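## Task

Lift the jars marked EGTA 2 M and EGTA 6 M from the cart and set each one upright on the desk's mat. Every other labelled container must stay where it is, and the cart must remain standing. The task fails if any labelled container reaches the floor or if the robot tips over or ends up leaning.

## Robot and tools

ROBOT. An omnidirectional base carries a column roughly 1.7 m high. A carriage rides up the column (lift_m, 0 to 1 m) and holds two identical arms, left and right, each with six joints and a two-finger gripper. Arm bases sit near 0.57 m plus lift_m above the floor; carriage parts hang about 0.15 m lower. A hand reaches up to 0.78 m from its shoulder but only about 0.38 m below its arm base. Hand: about 0.16 m long, 0.1 m wide (0.14 m when open); fingertips are thin (about 0.005 m in the closing direction). Parked arm joints 1-6: 0, 0.05, 0.05, 1.45, 0, 0. Cameras: carriage_camera looks forward and about 20 degrees down; left_wrist_camera and right_wrist_camera look past each hand's fingertips.

FRAMES. Base frame: origin on the floor below the base centre, x forward, y left, z up, metres. left_hand and right_hand report, in this frame, the midpoint between the finger pads, plus quat_wxyz (hand z runs along the fingers, fingers open along hand y; an upward hand with joints 1, 5, 6 at 0 gives 1,0,0,0). base_odometry is measured from where the base stood at scene start, from wheel turns only, so slip and pushes distort it; heading in rad, left positive.

move. One action per call. "base" holds exactly one key, an offset from the base's current place: translate_m (forward +, -2 to 2 m), strafe_m (left +, -2 to 2 m) or rotate_rad (counter-clockwise +, -6.3 to 6.3 rad). "joints" is one object for both arms, keyed by joint name, each value an absolute target: lift_m 0-1 m; left_/right_joint1_rad -2.617 to 3.054 (turns arm about vertical, 0 forward, + left); joint2 0 to 3.141 (shoulder: 0 upper arm level backward, 1.57 up, 3.14 level forward); joint3 0 to 3.141 (elbow, 0 folded, 3.14 straight); joint4 -1.57 to 1.57 (wrist pitch, + lifts fingertips); joint5 -1.57 to 1.57 (wrist yaw, + swings fingertips right); joint6 -2.094 to 2.094 (roll along the fingers, + clockwise from the forearm); left_/right_gripper_m 0 to 0.093 (pad gap in metres). Omitted joints keep their previous target. "speeds" caps top speed for this action only: translate_m and strafe_m 0.02-0.5 m/s, rotate_rad 0.05-1.57 rad/s, lift_m 0.08-0.25 m/s. "min_time_s" (0.1-8 s) sets the shortest duration of each arm and gripper motion, giving straighter paths. "cameras" picks images: a list of names, omitted/null/["all"] for all, [] for none. A call with no action just reports. Actions end within 15 s; base drives time out at 14 s. Unknown keys make a call invalid; out-of-range values get it refused, and a refusal or a stop cancels the later move, wait and finished_scene calls in that reply.

wait: seconds 0 to 10, plus cameras; the robot keeps its last command. zoom_image: camera name and region [x0, y0, x1, y1] in pixels of that camera's latest image (896x504, origin top-left, at most 504x504). finished_scene: scene number, ends the scene irreversibly; the task must already hold without the robot.

RESULTS. "pictures" lists image order. "move" is done or the worst status. base_status/joint_status per motion: done (base: wheels turned the commanded amount, slip possible), off_target (stopped short, may still push), contact_stop or time_out (target dropped, holding), not_followed (a self-collision check blocked the arm's targets; gripper still acts), limit_stop_at_motor_heat (resend the target). on_its_own lists uncommanded behaviour; "held at" there is a target. motor_effort gives percent of maximum with the peak in brackets; a lift effort that shrinks while lowering means a hand or its load is resting on something. Joint torques wrap at ±28 N m for joints 1-3. Gripper: closed on nothing reads 0.000-0.002; gripping firmly reads up to 0.005 below the object's width and may say off_target. To release, command a gap well above the reading. Camera calibration (K, distortion, T_world_to_cam) lets you project base-frame points into images; wrist camera poses carry extra error from joint readings.

CAUTIONS. Hand readings tend to sit above the true hand, especially at long reach; a 1 kg load sags a level hand 7-25 cm. Arm moves can wander a few cm off a straight path. Arms have no contact stop and keep pressing; drives can bend an arm and still say done. After a blocked drive, back off about 0.2 m the way you came. Never drive backward under a table edge. Keep the carriage low and arms close when driving or loaded; about 1.5 kg per hand with both arms stretched forward can topple the robot, and only the images reveal a lean. Do not let the arms collide or press on each other; to untangle a withheld pair, send one arm its current readings with joint 1 turned away, then the other in a later action. Stretched or loaded arms heat up even while you think; on a MOTOR HOT line, park the arm to cool, since at 100 °C it goes limp and drops its load for 30-60 s. Avoid dropping jars, releasing moving objects, slamming, hard hits, strong pushes on the cart, and anything falling.

Each tool is called after "Request:" by a JSON object that holds its "op" and its "data", one argument or row to a line.

## Session

Request:
{"op": "move", "data": {
  "base": {"rotate_rad": 1.57},
  "cameras": ["carriage_camera"]
}}

Scene clock: 3.10 s.
Joint torques (N m): left_arm=[-0.42 4.22 5.27 -0.24 0.02 -0.04] | right_arm=[0.35 3.36 6.35 -0.21 0.09 0.06]
move: done
base_odometry: x=+0.000 y=+0.000 heading=+1.570
base_status: done
joint_positions: lift_m=+0.300 left_joint1_rad=+0.005 left_joint2_rad=+0.063 left_joint3_rad=+0.036 left_joint4_rad=+1.438 left_joint5_rad=-0.025 left_joint6_rad=-0.026 left_gripper_m=+0.09397 right_joint1_rad=+0.007 right_joint2_rad=+0.030 right_joint3_rad=+0.039 right_joint4_rad=+1.440 right_joint5_rad=-0.019 right_joint6_rad=-0.003 right_gripper_m=+0.09397
joint_status: not commanded
motor_effort: lift_m=+40(41) drive_wheels=+8(20)
left_hand: x=+0.2649 y=+0.3089 z=+1.3071 quat_wxyz=(+0.997, -0.014, +0.080, -0.010) (m; base frame)
right_hand: x=+0.2531 y=-0.3008 z=+1.3087 quat_wxyz=(+0.998, -0.010, +0.061, +0.003) (m; base frame)
pictures: carriage_camera
camera_calibration:
carriage_camera: T_world_to_cam=[[-0.0301167, -0.999264, -0.0237735, 0.0346004], [-0.352417, 0.0328724, -0.935266, 1.25939], [0.935359, -0.0197889, -0.353147, 0.333332], [0, 0, 0, 1]] pos_world=[0.133088, -0.000228057, 1.2964]

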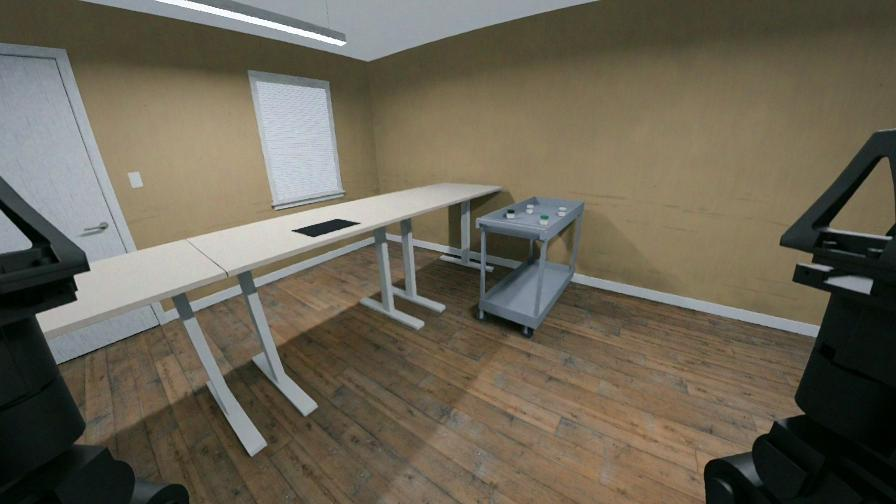

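Request:
{"op": "move", "data": {
  "base": {"rotate_rad": 0.84},
  "cameras": []
}}

Request:
{"op": "move", "data": {
  "base": {"strafe_m": -1.5},
  "joints": {"lift_m":0.5},
  "cameras": ["carriage_camera"]
}}

Scene clock: 7.13 s.
Joint torques (N m): left_arm=[-0.46 4.19 5.27 -0.25 0.02 -0.04] | right_arm=[0.21 3.37 6.34 -0.21 0.09 0.07]
move: done
base_odometry: x=+0.000 y=+0.000 heading=+2.409
base_status: done
joint_positions: lift_m=+0.300 left_joint1_rad=+0.005 left_joint2_rad=+0.063 left_joint3_rad=+0.036 left_joint4_rad=+1.438 left_joint5_rad=-0.025 left_joint6_rad=-0.026 left_gripper_m=+0.09397 right_joint1_rad=+0.007 right_joint2_rad=+0.030 right_joint3_rad=+0.039 right_joint4_rad=+1.440 right_joint5_rad=-0.019 right_joint6_rad=-0.003 right_gripper_m=+0.09397
joint_status: not commanded
motor_effort: lift_m=+40(40) drive_wheels=+8(19)
left_hand: x=+0.2649 y=+0.3089 z=+1.3071 quat_wxyz=(+0.997, -0.014, +0.080, -0.010) (m; base frame)
right_hand: x=+0.2531 y=-0.3008 z=+1.3087 quat_wxyz=(+0.998, -0.010, +0.061, +0.003) (m; base frame)
pictures: none
No camera images: "cameras" was empty.

Scene clock: 12.40 s.
Joint torques (N m): left_arm=[-0.46 4.19 5.3 -0.25 -0.03 -0.04] | right_arm=[0.31 3.34 6.37 -0.21 0.09 0.07]
move: done
base_odometry: x=+1.002 y=+1.117 heading=+2.410
base_status: done
joint_positions: lift_m=+0.500 left_joint1_rad=+0.005 left_joint2_rad=+0.063 left_joint3_rad=+0.036 left_joint4_rad=+1.438 left_joint5_rad=-0.025 left_joint6_rad=-0.026 left_gripper_m=+0.09397 right_joint1_rad=+0.007 right_joint2_rad=+0.030 right_joint3_rad=+0.039 right_joint4_rad=+1.439 right_joint5_rad=-0.019 right_joint6_rad=-0.003 right_gripper_m=+0.09397
joint_status: all done
motor_effort: lift_m=+42(51) drive_wheels=-4(25)
left_hand: x=+0.2649 y=+0.3089 z=+1.5069 quat_wxyz=(+0.997, -0.014, +0.080, -0.010) (m; base frame)
right_hand: x=+0.2532 y=-0.3008 z=+1.5085 quat_wxyz=(+0.998, -0.010, +0.061, +0.003) (m; base frame)
pictures: carriage_camera
camera_calibration:
carriage_camera: T_world_to_cam=[[-0.0301167, -0.999264, -0.0237735, 0.0393502], [-0.352417, 0.0328724, -0.935266, 1.44625], [0.935359, -0.0197889, -0.353147, 0.40389], [0, 0, 0, 1]] pos_world=[0.133088, -0.000228057, 1.4962]

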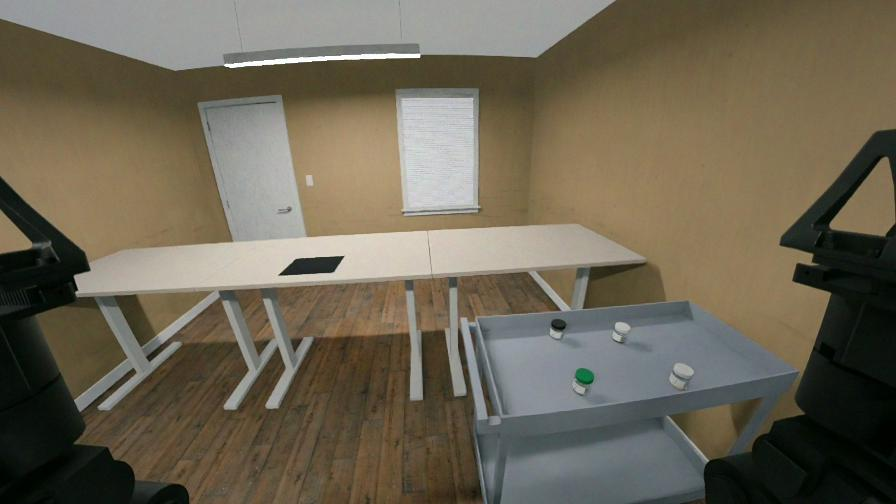

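Request:
{"op": "zoom_image", "data": {
  "camera": "carriage_camera",
  "region": [566, 362, 602, 398]
}}

Request:
{"op": "zoom_image", "data": {
  "camera": "carriage_camera",
  "region": [664, 358, 700, 394]
}}

Request:
{"op": "zoom_image", "data": {
  "camera": "carriage_camera",
  "region": [606, 315, 638, 347]
}}

Request:
{"op": "zoom_image", "data": {
  "camera": "carriage_camera",
  "region": [542, 313, 574, 345]
}}

Scaled by 14.000.

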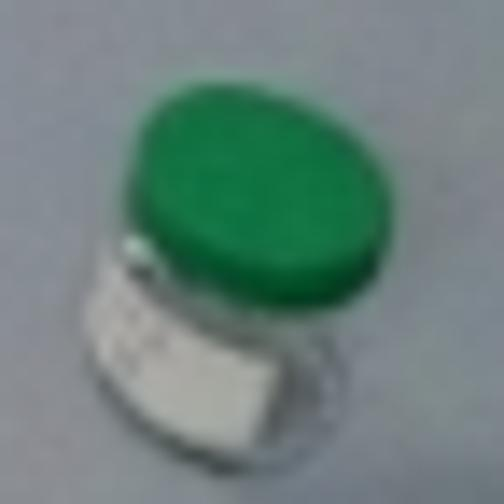

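Scaled by 14.000.

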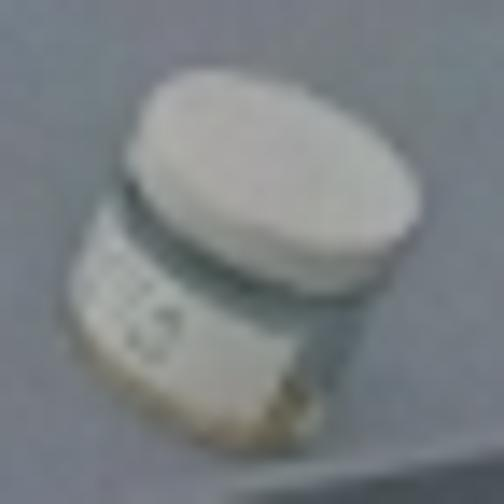

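Scaled by 15.750.

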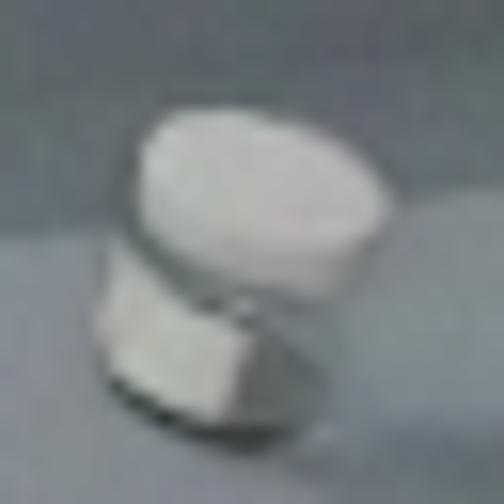

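Scaled by 15.750.

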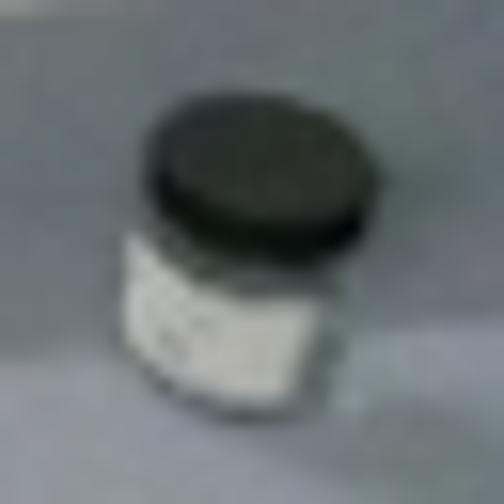

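Request:
{"op": "move", "data": {
  "base": {"rotate_rad": 0.11},
  "cameras": []
}}

Request:
{"op": "move", "data": {
  "base": {"strafe_m": -0.45},
  "joints": {"left_joint2_rad":1.4,"left_joint3_rad":1.6,"left_joint4_rad":-0.85,"left_joint5_rad":0.9,"left_joint1_rad":0.2,"lift_m":0.4},
  "cameras": ["left_wrist_camera","carriage_camera"]
}}

Scene clock: 16.30 s.
Joint torques (N m): left_arm=[-0.46 4.18 5.26 -0.25 0.02 -0.04] | right_arm=[0.12 3.34 6.37 -0.22 0.09 0.06]
move: done
base_odometry: x=+1.002 y=+1.117 heading=+2.520
base_status: done
joint_positions: lift_m=+0.500 left_joint1_rad=+0.005 left_joint2_rad=+0.063 left_joint3_rad=+0.036 left_joint4_rad=+1.438 left_joint5_rad=-0.025 left_joint6_rad=-0.026 left_gripper_m=+0.09397 right_joint1_rad=+0.007 right_joint2_rad=+0.030 right_joint3_rad=+0.039 right_joint4_rad=+1.440 right_joint5_rad=-0.019 right_joint6_rad=-0.003 right_gripper_m=+0.09397
joint_status: not commanded
motor_effort: lift_m=+43(43) drive_wheels=+4(8)
left_hand: x=+0.2649 y=+0.3089 z=+1.5069 quat_wxyz=(+0.997, -0.014, +0.080, -0.010) (m; base frame)
right_hand: x=+0.2530 y=-0.3008 z=+1.5085 quat_wxyz=(+0.998, -0.010, +0.061, +0.003) (m; base frame)
pictures: none
No camera images: "cameras" was empty.

Scene clock: 19.27 s.
Joint torques (N m): left_arm=[0.27 -5 8.72 1.48 0.38 0] | right_arm=[0.18 3.37 6.32 -0.22 0.05 0.06]
move: done
base_odometry: x=+1.264 y=+1.483 heading=+2.520
base_status: done
joint_positions: lift_m=+0.400 left_joint1_rad=+0.193 left_joint2_rad=+1.394 left_joint3_rad=+1.565 left_joint4_rad=-0.847 left_joint5_rad=+0.888 left_joint6_rad=-0.026 left_gripper_m=+0.09398 right_joint1_rad=+0.008 right_joint2_rad=+0.030 right_joint3_rad=+0.040 right_joint4_rad=+1.440 right_joint5_rad=-0.019 right_joint6_rad=-0.003 right_gripper_m=+0.09397
joint_status: all done
motor_effort: lift_m=+36(37) drive_wheels=-4(23)
left_hand: x=+0.5888 y=+0.2401 z=+1.3414 quat_wxyz=(+0.422, +0.096, +0.830, -0.353) (m; base frame)
right_hand: x=+0.2527 y=-0.3008 z=+1.4093 quat_wxyz=(+0.998, -0.010, +0.061, +0.003) (m; base frame)
pictures: carriage_camera, left_wrist_camera
camera_calibration:
carriage_camera: T_world_to_cam=[[-0.0301167, -0.999264, -0.0237735, 0.0369858], [-0.352417, 0.0328724, -0.935266, 1.35324], [0.935359, -0.0197889, -0.353147, 0.368767], [0, 0, 0, 1]] pos_world=[0.133088, -0.000228057, 1.39674]
left_wrist_camera: T_world_to_cam=[[-0.47655, -0.721427, 0.502437, -0.218286], [-0.869774, 0.303655, -0.388956, 0.964922], [0.128036, -0.622364, -0.772185, 1.23188], [0, 0, 0, 1]] pos_world=[0.577516, 0.316194, 1.43622]

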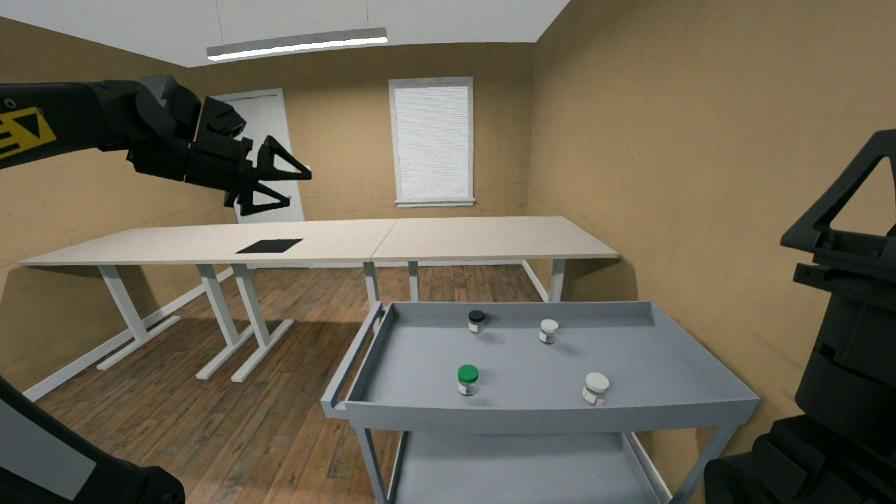

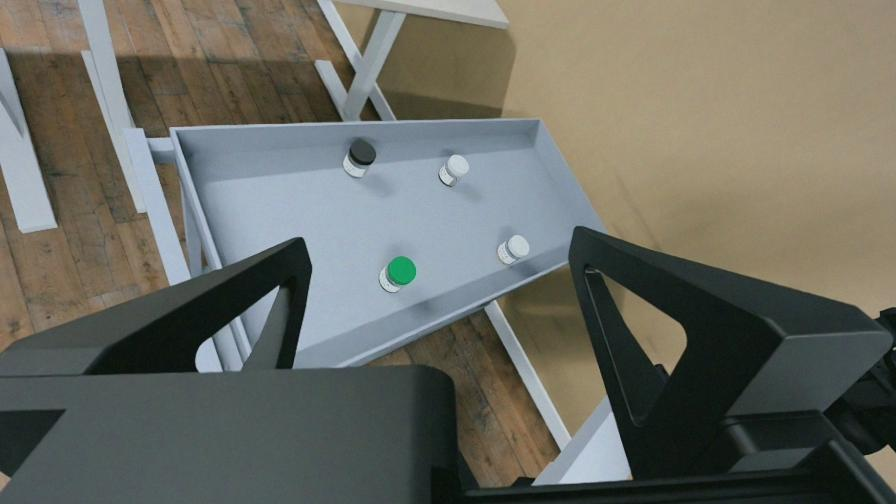

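Request:
{"op": "zoom_image", "data": {
  "camera": "left_wrist_camera",
  "region": [375, 252, 421, 298]
}}

Request:
{"op": "zoom_image", "data": {
  "camera": "left_wrist_camera",
  "region": [493, 230, 533, 270]
}}

Request:
{"op": "zoom_image", "data": {
  "camera": "left_wrist_camera",
  "region": [434, 150, 474, 190]
}}

Request:
{"op": "zoom_image", "data": {
  "camera": "left_wrist_camera",
  "region": [338, 136, 380, 178]
}}

Scaled by 10.957.

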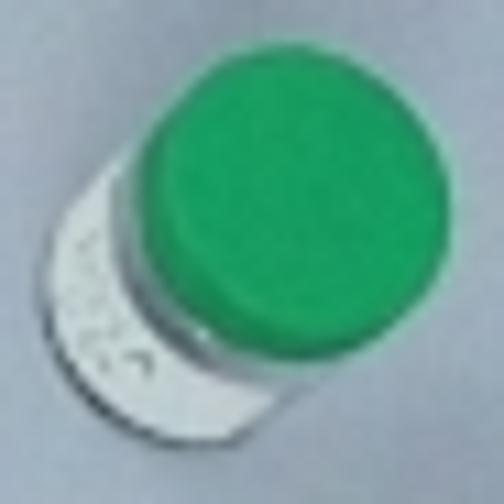

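Scaled by 12.600.

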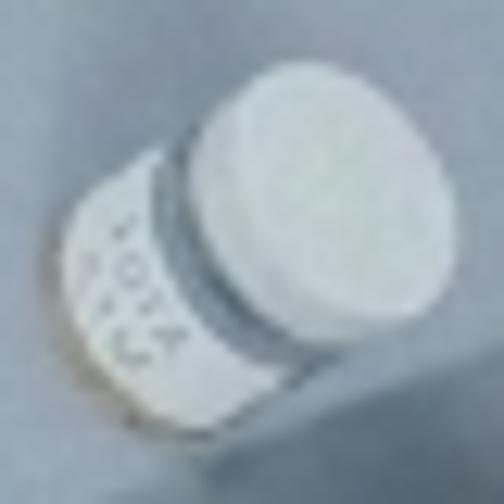

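Scaled by 12.600.

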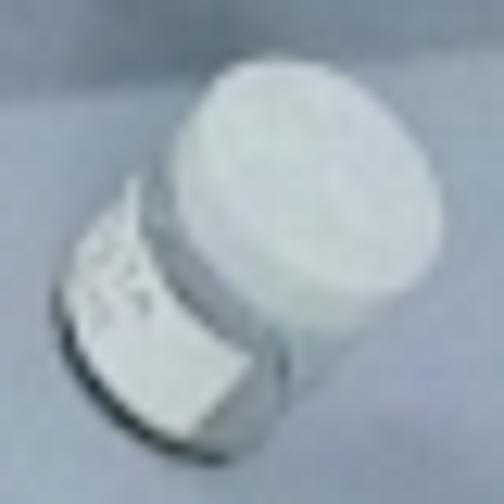

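Scaled by 12.000.

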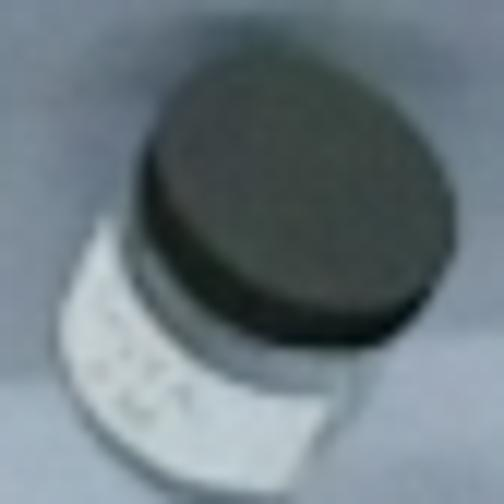

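Request:
{"op": "move", "data": {
  "joints": {"left_joint4_rad":-1.1,"left_joint5_rad":0.75,"left_joint1_rad":0.0,"lift_m":0.26},
  "cameras": ["left_wrist_camera"]
}}

Scene clock: 21.87 s.
Joint torques (N m): left_arm=[-0.87 -5.39 7.5 1.3 0.16 0] | right_arm=[0.16 3.34 6.32 -0.22 0.09 0.06]
move: done
base_odometry: x=+1.264 y=+1.483 heading=+2.520
base_status: not commanded
joint_positions: lift_m=+0.260 left_joint1_rad=+0.005 left_joint2_rad=+1.398 left_joint3_rad=+1.578 left_joint4_rad=-1.100 left_joint5_rad=+0.762 left_joint6_rad=-0.026 left_gripper_m=+0.09398 right_joint1_rad=+0.008 right_joint2_rad=+0.030 right_joint3_rad=+0.040 right_joint4_rad=+1.440 right_joint5_rad=-0.019 right_joint6_rad=-0.003 right_gripper_m=+0.09397
joint_status: all done
motor_effort: lift_m=+35(36) drive_wheels=-4(9)
left_hand: x=+0.5483 y=+0.1875 z=+1.1602 quat_wxyz=(+0.293, +0.105, +0.881, -0.355) (m; base frame)
right_hand: x=+0.2527 y=-0.3008 z=+1.2693 quat_wxyz=(+0.998, -0.010, +0.061, +0.003) (m; base frame)
pictures: left_wrist_camera
camera_calibration:
left_wrist_camera: T_world_to_cam=[[-0.412295, -0.713326, 0.566727, -0.295785], [-0.901633, 0.40869, -0.141531, 0.585883], [-0.130657, -0.569332, -0.811659, 1.24208], [0, 0, 0, 1]] pos_world=[0.568588, 0.256722, 1.2587]

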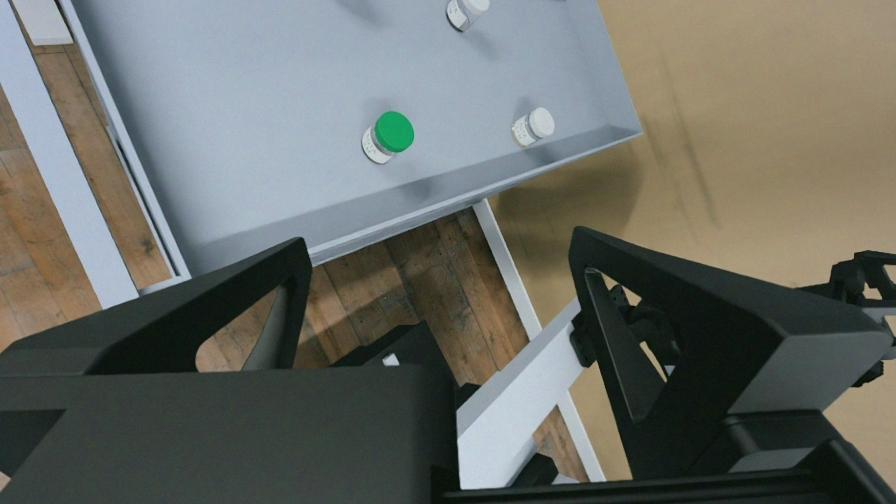

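Request:
{"op": "zoom_image", "data": {
  "camera": "left_wrist_camera",
  "region": [356, 106, 420, 170]
}}

Request:
{"op": "zoom_image", "data": {
  "camera": "left_wrist_camera",
  "region": [508, 104, 558, 154]
}}

Request:
{"op": "zoom_image", "data": {
  "camera": "left_wrist_camera",
  "region": [442, 0, 492, 38]
}}

Request:
{"op": "move", "data": {
  "joints": {"left_joint4_rad":-0.75,"left_joint5_rad":0.75,"left_joint1_rad":0.1,"left_joint2_rad":1.7,"left_joint3_rad":1.6},
  "cameras": ["left_wrist_camera"]
}}

Scaled by 7.875.

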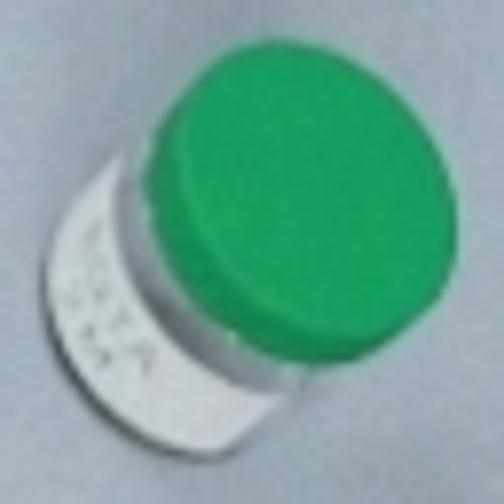

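Scaled by 10.080.

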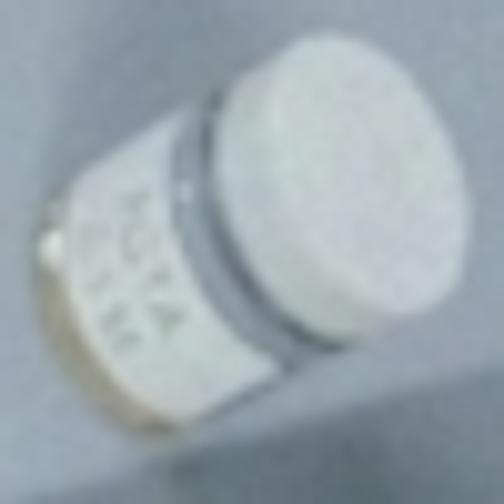

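Scaled by 10.080.

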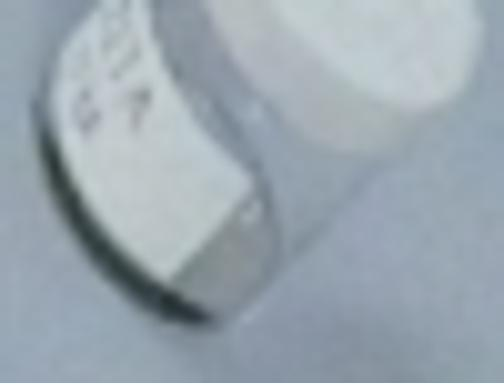

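Scene clock: 23.70 s.
Joint torques (N m): left_arm=[-0.13 -9.83 8.06 1.52 0.24 0] | right_arm=[0.16 3.34 6.28 -0.22 0.09 0.06]
move: done
base_odometry: x=+1.264 y=+1.483 heading=+2.520
base_status: not commanded
joint_positions: lift_m=+0.260 left_joint1_rad=+0.097 left_joint2_rad=+1.704 left_joint3_rad=+1.578 left_joint4_rad=-0.769 left_joint5_rad=+0.755 left_joint6_rad=-0.026 left_gripper_m=+0.09398 right_joint1_rad=+0.008 right_joint2_rad=+0.030 right_joint3_rad=+0.040 right_joint4_rad=+1.440 right_joint5_rad=-0.019 right_joint6_rad=-0.003 right_gripper_m=+0.09397
joint_status: all done
motor_effort: lift_m=+36(36) drive_wheels=-4(9)
left_hand: x=+0.6622 y=+0.2287 z=+1.0900 quat_wxyz=(+0.320, +0.068, +0.883, -0.337) (m; base frame)
right_hand: x=+0.2527 y=-0.3008 z=+1.2693 quat_wxyz=(+0.998, -0.010, +0.061, +0.003) (m; base frame)
pictures: left_wrist_camera
camera_calibration:
left_wrist_camera: T_world_to_cam=[[-0.355874, -0.753352, 0.553005, -0.192892], [-0.932826, 0.322115, -0.161485, 0.724002], [-0.0564763, -0.573326, -0.817378, 1.18144], [0, 0, 0, 1]] pos_world=[0.673446, 0.298825, 1.18927]

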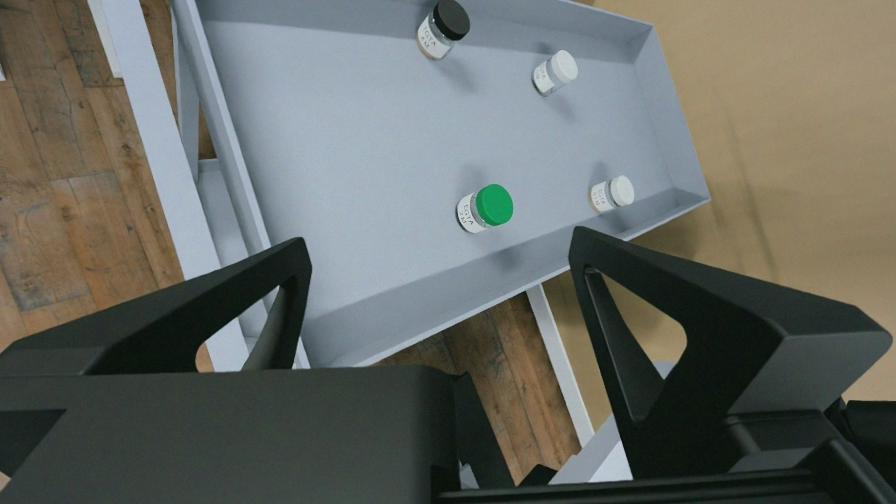

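Request:
{"op": "zoom_image", "data": {
  "camera": "left_wrist_camera",
  "region": [452, 180, 516, 244]
}}

Request:
{"op": "zoom_image", "data": {
  "camera": "left_wrist_camera",
  "region": [586, 170, 638, 222]
}}

Request:
{"op": "zoom_image", "data": {
  "camera": "left_wrist_camera",
  "region": [528, 46, 580, 98]
}}

Request:
{"op": "zoom_image", "data": {
  "camera": "left_wrist_camera",
  "region": [412, 2, 472, 62]
}}

Scaled by 7.875.

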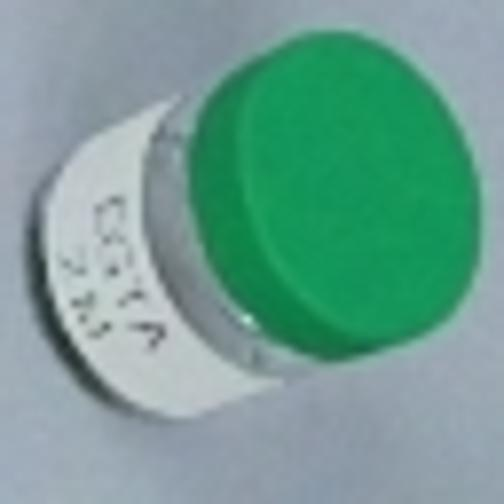

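Scaled by 9.692.

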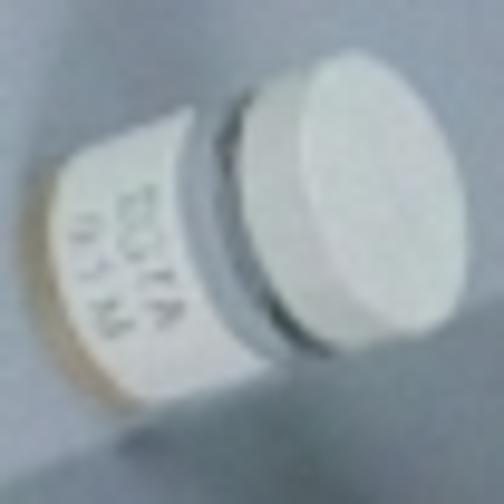

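Scaled by 9.692.

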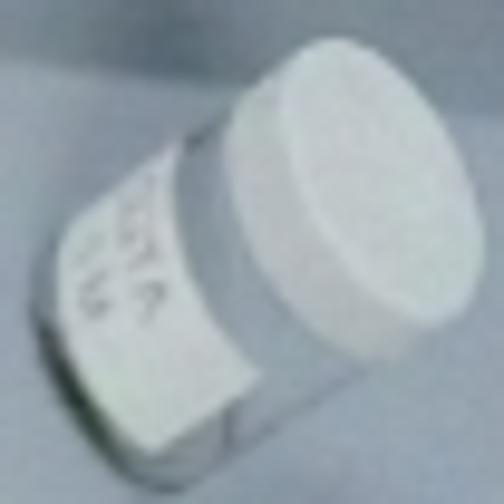

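Scaled by 8.400.

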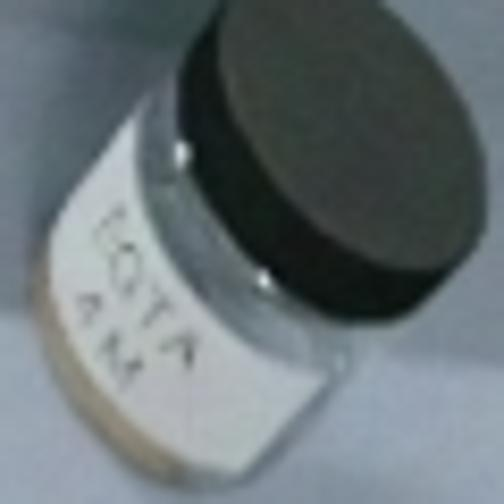

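Request:
{"op": "move", "data": {
  "joints": {"lift_m":0.5},
  "cameras": []
}}

Request:
{"op": "move", "data": {
  "base": {"translate_m": 0.17},
  "joints": {"left_joint1_rad":-0.888,"left_joint2_rad":2.694,"left_joint3_rad":1.935,"left_joint4_rad":-0.81,"left_joint5_rad":0,"left_joint6_rad":0,"left_gripper_m":0.093,"right_joint1_rad":-0.092,"right_joint2_rad":2.763,"right_joint3_rad":2.083,"right_joint4_rad":-0.885,"right_joint5_rad":0,"right_joint6_rad":0,"right_gripper_m":0.093},
  "min_time_s": 2.5,
  "cameras": ["left_wrist_camera","right_wrist_camera"]
}}

Scene clock: 28.33 s.
Joint torques (N m): left_arm=[-0.14 -9.91 8.08 1.4 0.24 0] | right_arm=[0.16 3.34 6.31 -0.22 0.09 0.06]
move: done
base_odometry: x=+1.264 y=+1.483 heading=+2.520
base_status: not commanded
joint_positions: lift_m=+0.500 left_joint1_rad=+0.097 left_joint2_rad=+1.705 left_joint3_rad=+1.578 left_joint4_rad=-0.756 left_joint5_rad=+0.755 left_joint6_rad=-0.026 left_gripper_m=+0.09398 right_joint1_rad=+0.008 right_joint2_rad=+0.030 right_joint3_rad=+0.040 right_joint4_rad=+1.440 right_joint5_rad=-0.019 right_joint6_rad=-0.003 right_gripper_m=+0.09397
joint_status: all done
motor_effort: lift_m=+42(51) drive_wheels=-4(4)
left_hand: x=+0.6642 y=+0.2289 z=+1.3306 quat_wxyz=(+0.325, +0.070, +0.881, -0.336) (m; base frame)
right_hand: x=+0.2527 y=-0.3008 z=+1.5087 quat_wxyz=(+0.998, -0.010, +0.061, +0.003) (m; base frame)
pictures: none
No camera images: "cameras" was empty.

Scene clock: 31.23 s.
Joint torques (N m): left_arm=[-1.02 -14.65 7.28 0.18 -0.13 0.11] | right_arm=[-0.32 -12.46 7.84 0.32 0.23 0.09]
move: done
base_odometry: x=+1.126 y=+1.582 heading=+2.520
base_status: done
joint_positions: lift_m=+0.500 left_joint1_rad=-0.885 left_joint2_rad=+2.684 left_joint3_rad=+1.906 left_joint4_rad=-0.801 left_joint5_rad=+0.013 left_joint6_rad=-0.016 left_gripper_m=+0.09307 right_joint1_rad=-0.087 right_joint2_rad=+2.751 right_joint3_rad=+2.062 right_joint4_rad=-0.871 right_joint5_rad=-0.015 right_joint6_rad=-0.003 right_gripper_m=+0.09312
joint_status: all done
motor_effort: lift_m=+42(43) drive_wheels=-3(17)
left_hand: x=+0.5194 y=-0.0619 z=+0.9361 quat_wxyz=(-0.006, +0.421, +0.907, -0.004) (m; base frame)
right_hand: x=+0.7149 y=-0.3447 z=+0.9393 quat_wxyz=(+0.006, +0.042, +0.999, +0.007) (m; base frame)
pictures: left_wrist_camera, right_wrist_camera
camera_calibration:
left_wrist_camera: T_world_to_cam=[[-0.771815, -0.635087, 0.0310906, 0.334434], [-0.491328, 0.626715, 0.604835, -0.268227], [-0.403608, 0.451545, -0.795744, 1.10449], [0, 0, 0, 1]] pos_world=[0.572113, -0.118228, 1.03072]
right_wrist_camera: T_world_to_cam=[[-0.14894, -0.988836, -0.00450946, -0.226067], [-0.828293, 0.122266, 0.546792, 0.127512], [-0.540136, 0.0851745, -0.837257, 1.32498], [0, 0, 0, 1]] pos_world=[0.787615, -0.351988, 1.03861]

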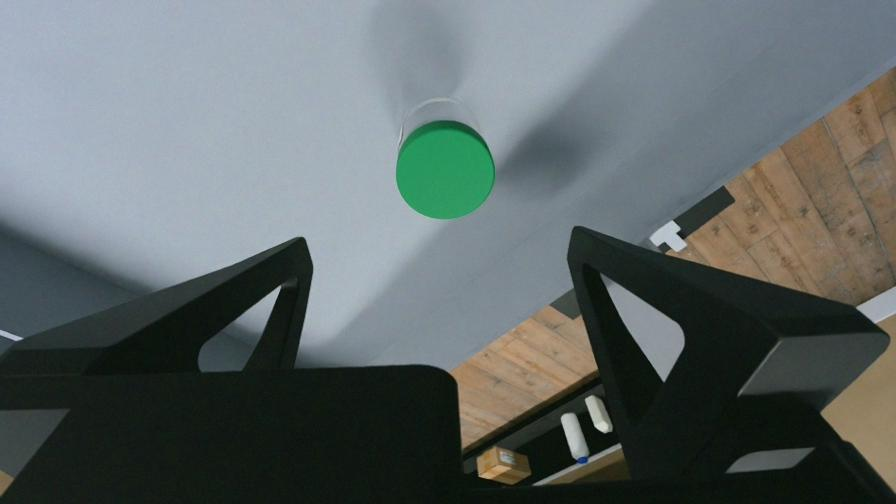

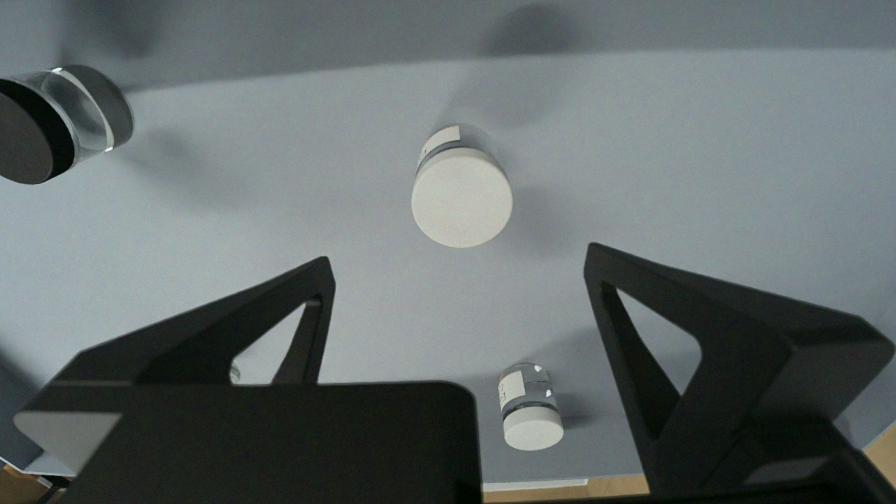

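Request:
{"op": "move", "data": {
  "base": {"translate_m": -0.022},
  "joints": {"left_joint1_rad":-0.854},
  "cameras": []
}}

Request:
{"op": "move", "data": {
  "joints": {"lift_m":0.36},
  "cameras": ["left_wrist_camera","right_wrist_camera"]
}}

Scene clock: 32.97 s.
Joint torques (N m): left_arm=[-0.49 -14.54 7.19 0.17 -0.08 0.11] | right_arm=[-0.25 -12.46 7.8 0.36 0.23 0.1]
move: done
base_odometry: x=+1.143 y=+1.569 heading=+2.519
base_status: done
joint_positions: lift_m=+0.500 left_joint1_rad=-0.855 left_joint2_rad=+2.684 left_joint3_rad=+1.906 left_joint4_rad=-0.805 left_joint5_rad=+0.010 left_joint6_rad=-0.015 left_gripper_m=+0.09307 right_joint1_rad=-0.087 right_joint2_rad=+2.751 right_joint3_rad=+2.063 right_joint4_rad=-0.878 right_joint5_rad=-0.015 right_joint6_rad=-0.003 right_gripper_m=+0.09312
joint_status: all done
motor_effort: lift_m=+42(43) drive_wheels=+6(13)
left_hand: x=+0.5300 y=-0.0518 z=+0.9361 quat_wxyz=(-0.007, +0.408, +0.913, -0.002) (m; base frame)
right_hand: x=+0.7134 y=-0.3446 z=+0.9395 quat_wxyz=(+0.002, +0.042, +0.999, +0.007) (m; base frame)
pictures: none
No camera images: "cameras" was empty.

Scene clock: 34.07 s.
Joint torques (N m): left_arm=[-0.35 -16.12 6.28 0.2 -0.07 0.1] | right_arm=[-0.34 -12.66 5.82 0.6 0.14 0.09]
move: done
base_odometry: x=+1.143 y=+1.569 heading=+2.519
base_status: not commanded
joint_positions: lift_m=+0.360 left_joint1_rad=-0.855 left_joint2_rad=+2.700 left_joint3_rad=+1.916 left_joint4_rad=-0.809 left_joint5_rad=+0.009 left_joint6_rad=-0.015 left_gripper_m=+0.09307 right_joint1_rad=-0.087 right_joint2_rad=+2.753 right_joint3_rad=+2.085 right_joint4_rad=-0.899 right_joint5_rad=-0.006 right_joint6_rad=-0.003 right_gripper_m=+0.09310
joint_status: all done
motor_effort: lift_m=+33(36) drive_wheels=+5(6)
left_hand: x=+0.5292 y=-0.0507 z=+0.7917 quat_wxyz=(-0.012, +0.408, +0.913, +0.000) (m; base frame)
right_hand: x=+0.7155 y=-0.3462 z=+0.8045 quat_wxyz=(+0.002, +0.042, +0.999, +0.003) (m; base frame)
pictures: left_wrist_camera, right_wrist_camera
camera_calibration:
left_wrist_camera: T_world_to_cam=[[-0.753189, -0.657239, 0.0272665, 0.345585], [-0.505279, 0.60459, 0.615763, -0.185552], [-0.421188, 0.450009, -0.78746, 0.991183], [0, 0, 0, 1]] pos_world=[0.58401, -0.106726, 0.885349]
right_wrist_camera: T_world_to_cam=[[-0.149002, -0.988828, 0.00429638, -0.235102], [-0.824127, 0.126583, 0.552079, 0.196244], [-0.546455, 0.0787202, -0.833781, 1.21205], [0, 0, 0, 1]] pos_world=[0.789027, -0.352729, 0.903249]

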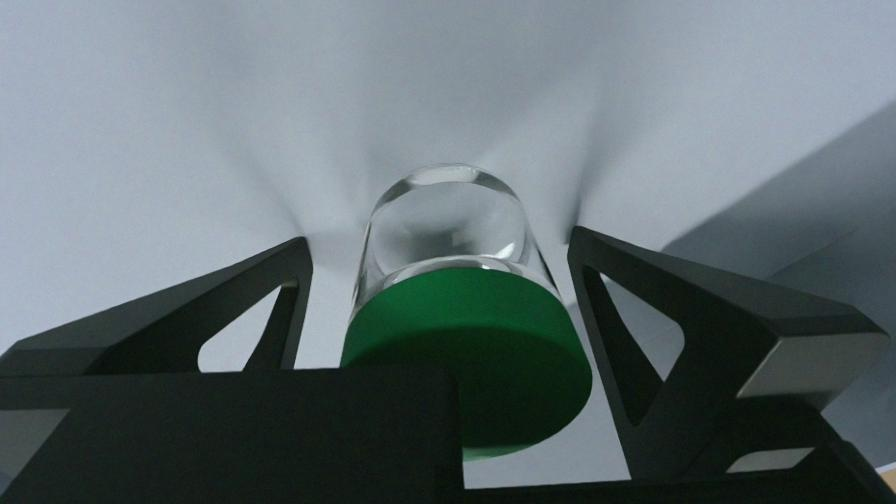

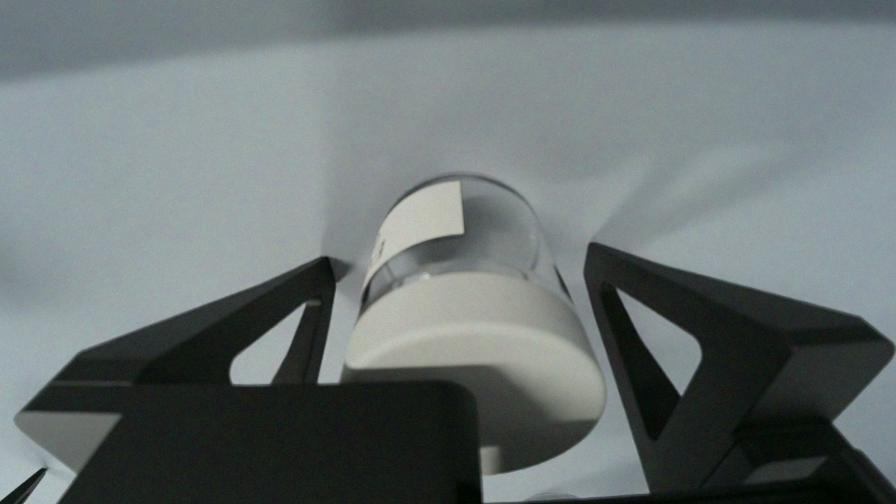

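Request:
{"op": "move", "data": {
  "joints": {"left_gripper_m":0.046,"right_gripper_m":0.046},
  "min_time_s": 1,
  "cameras": []
}}

Request:
{"op": "move", "data": {
  "joints": {"lift_m":0.54},
  "cameras": ["left_wrist_camera","right_wrist_camera"]
}}

Request:
{"op": "move", "data": {
  "base": {"translate_m": -0.12},
  "cameras": []
}}

Request:
{"op": "move", "data": {
  "base": {"strafe_m": 1.49},
  "cameras": ["carriage_camera"]
}}

Scene clock: 39.20 s.
Joint torques (N m): left_arm=[-0.36 -16.16 6.43 0.23 -0.07 0.1] | right_arm=[-0.32 -12.68 5.83 0.61 0.15 0.1]
move: off_target
base_odometry: x=+1.143 y=+1.569 heading=+2.519
base_status: not commanded
joint_positions: lift_m=+0.360 left_joint1_rad=-0.855 left_joint2_rad=+2.700 left_joint3_rad=+1.916 left_joint4_rad=-0.809 left_joint5_rad=+0.009 left_joint6_rad=-0.015 left_gripper_m=+0.05388 right_joint1_rad=-0.087 right_joint2_rad=+2.753 right_joint3_rad=+2.085 right_joint4_rad=-0.898 right_joint5_rad=-0.006 right_joint6_rad=-0.003 right_gripper_m=+0.05407
joint_status: left_gripper_m off_target (ended at +0.05392, target +0.04600); right_gripper_m off_target (ended at +0.05409, target +0.04600)
motor_effort: lift_m=+34(34) drive_wheels=+5(6)
left_hand: x=+0.5292 y=-0.0506 z=+0.7917 quat_wxyz=(-0.012, +0.408, +0.913, +0.001) (m; base frame)
right_hand: x=+0.7156 y=-0.3462 z=+0.8045 quat_wxyz=(+0.002, +0.042, +0.999, +0.003) (m; base frame)
pictures: none
No camera images: "cameras" was empty.

Scene clock: 40.47 s.
Joint torques (N m): left_arm=[-0.42 -16.42 6.53 0.22 -0.07 0.1] | right_arm=[-0.29 -13.78 6.27 0.45 0.15 0.1]
move: done
base_odometry: x=+1.143 y=+1.569 heading=+2.519
base_status: not commanded
joint_positions: lift_m=+0.540 left_joint1_rad=-0.855 left_joint2_rad=+2.703 left_joint3_rad=+1.916 left_joint4_rad=-0.811 left_joint5_rad=+0.009 left_joint6_rad=-0.015 left_gripper_m=+0.05388 right_joint1_rad=-0.087 right_joint2_rad=+2.765 right_joint3_rad=+2.079 right_joint4_rad=-0.889 right_joint5_rad=-0.006 right_joint6_rad=-0.003 right_gripper_m=+0.05407
joint_status: all done
motor_effort: lift_m=+43(51) drive_wheels=-1(6)
left_hand: x=+0.5283 y=-0.0495 z=+0.9693 quat_wxyz=(-0.014, +0.408, +0.913, +0.002) (m; base frame)
right_hand: x=+0.7128 y=-0.3460 z=+0.9767 quat_wxyz=(-0.002, +0.042, +0.999, +0.003) (m; base frame)
pictures: left_wrist_camera, right_wrist_camera
camera_calibration:
left_wrist_camera: T_world_to_cam=[[-0.753116, -0.657354, 0.0264942, 0.341582], [-0.503303, 0.601622, 0.620272, -0.3016], [-0.423678, 0.453802, -0.783939, 1.12817], [0, 0, 0, 1]] pos_world=[0.583435, -0.105977, 1.06244]
right_wrist_camera: T_world_to_cam=[[-0.148966, -0.988831, 0.00479822, -0.23653], [-0.819695, 0.126197, 0.558726, 0.0891041], [-0.553091, 0.0792981, -0.829338, 1.35475], [0, 0, 0, 1]] pos_world=[0.787105, -0.352562, 1.0749]

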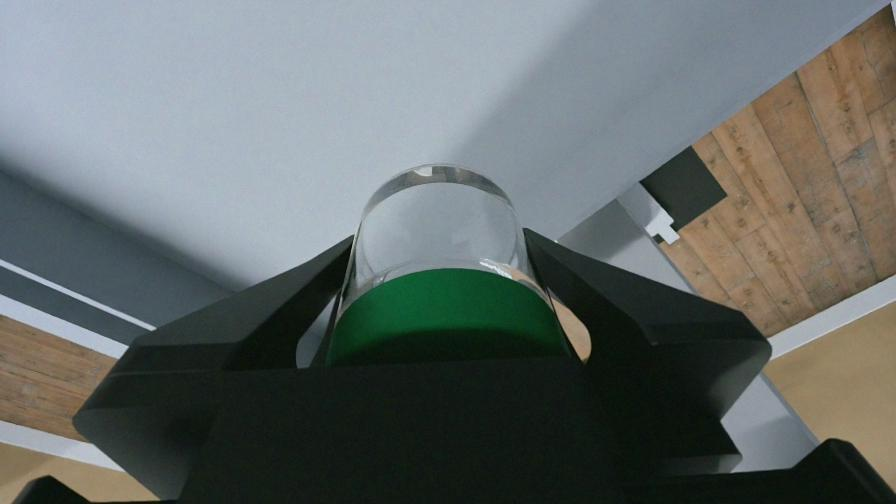

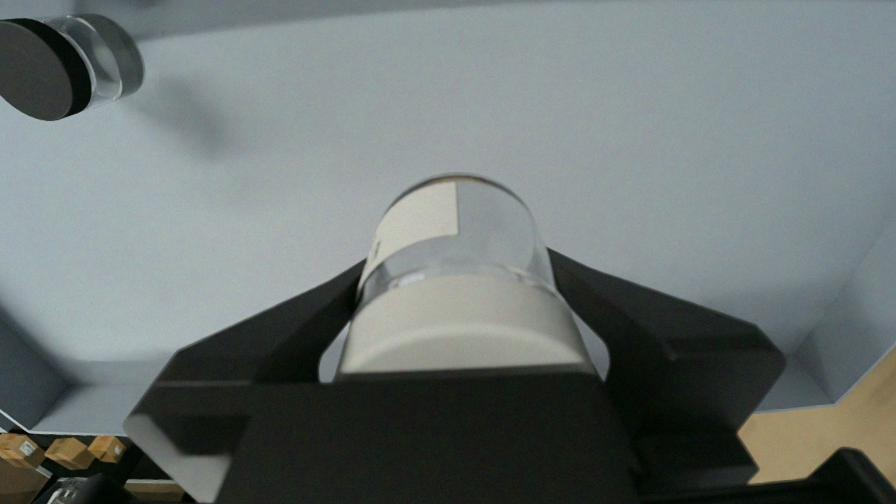

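Scene clock: 42.13 s.
Joint torques (N m): left_arm=[0.12 -16.62 6.42 0.22 -0.07 0.1] | right_arm=[-0.13 -13.68 6.34 0.48 0.15 0.1]
move: done
base_odometry: x=+1.241 y=+1.499 heading=+2.519
base_status: done
joint_positions: lift_m=+0.540 left_joint1_rad=-0.857 left_joint2_rad=+2.703 left_joint3_rad=+1.916 left_joint4_rad=-0.810 left_joint5_rad=+0.009 left_joint6_rad=-0.015 left_gripper_m=+0.05388 right_joint1_rad=-0.088 right_joint2_rad=+2.765 right_joint3_rad=+2.079 right_joint4_rad=-0.888 right_joint5_rad=-0.006 right_joint6_rad=-0.003 right_gripper_m=+0.05407
joint_status: not commanded
motor_effort: lift_m=+43(43) drive_wheels=-3(13)
left_hand: x=+0.5277 y=-0.0501 z=+0.9693 quat_wxyz=(-0.014, +0.409, +0.913, +0.002) (m; base frame)
right_hand: x=+0.7131 y=-0.3464 z=+0.9767 quat_wxyz=(-0.001, +0.042, +0.999, +0.003) (m; base frame)
pictures: none
No camera images: "cameras" was empty.

Scene clock: 47.50 s.
Joint torques (N m): left_arm=[-0.2 -16.49 6.46 0.23 -0.06 0.1] | right_arm=[0.08 -13.75 6.32 0.46 0.21 0.09]
move: done
base_odometry: x=+0.373 y=+0.288 heading=+2.520
base_status: done
joint_positions: lift_m=+0.540 left_joint1_rad=-0.857 left_joint2_rad=+2.703 left_joint3_rad=+1.916 left_joint4_rad=-0.810 left_joint5_rad=+0.008 left_joint6_rad=-0.015 left_gripper_m=+0.05388 right_joint1_rad=-0.090 right_joint2_rad=+2.765 right_joint3_rad=+2.079 right_joint4_rad=-0.888 right_joint5_rad=-0.006 right_joint6_rad=-0.003 right_gripper_m=+0.05407
joint_status: not commanded
motor_effort: lift_m=+42(43) drive_wheels=+1(19)
left_hand: x=+0.5279 y=-0.0500 z=+0.9693 quat_wxyz=(-0.014, +0.409, +0.913, +0.002) (m; base frame)
right_hand: x=+0.7130 y=-0.3475 z=+0.9767 quat_wxyz=(-0.001, +0.043, +0.999, +0.003) (m; base frame)
pictures: carriage_camera
camera_calibration:
carriage_camera: T_world_to_cam=[[-0.0301167, -0.999264, -0.0237735, 0.0403007], [-0.352417, 0.0328724, -0.935266, 1.48365], [0.935359, -0.0197889, -0.353147, 0.418008], [0, 0, 0, 1]] pos_world=[0.133088, -0.000228057, 1.53618]

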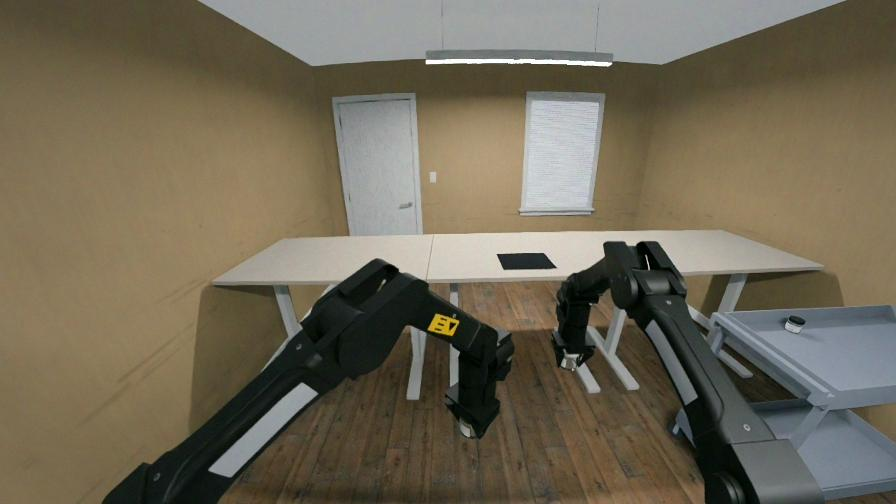

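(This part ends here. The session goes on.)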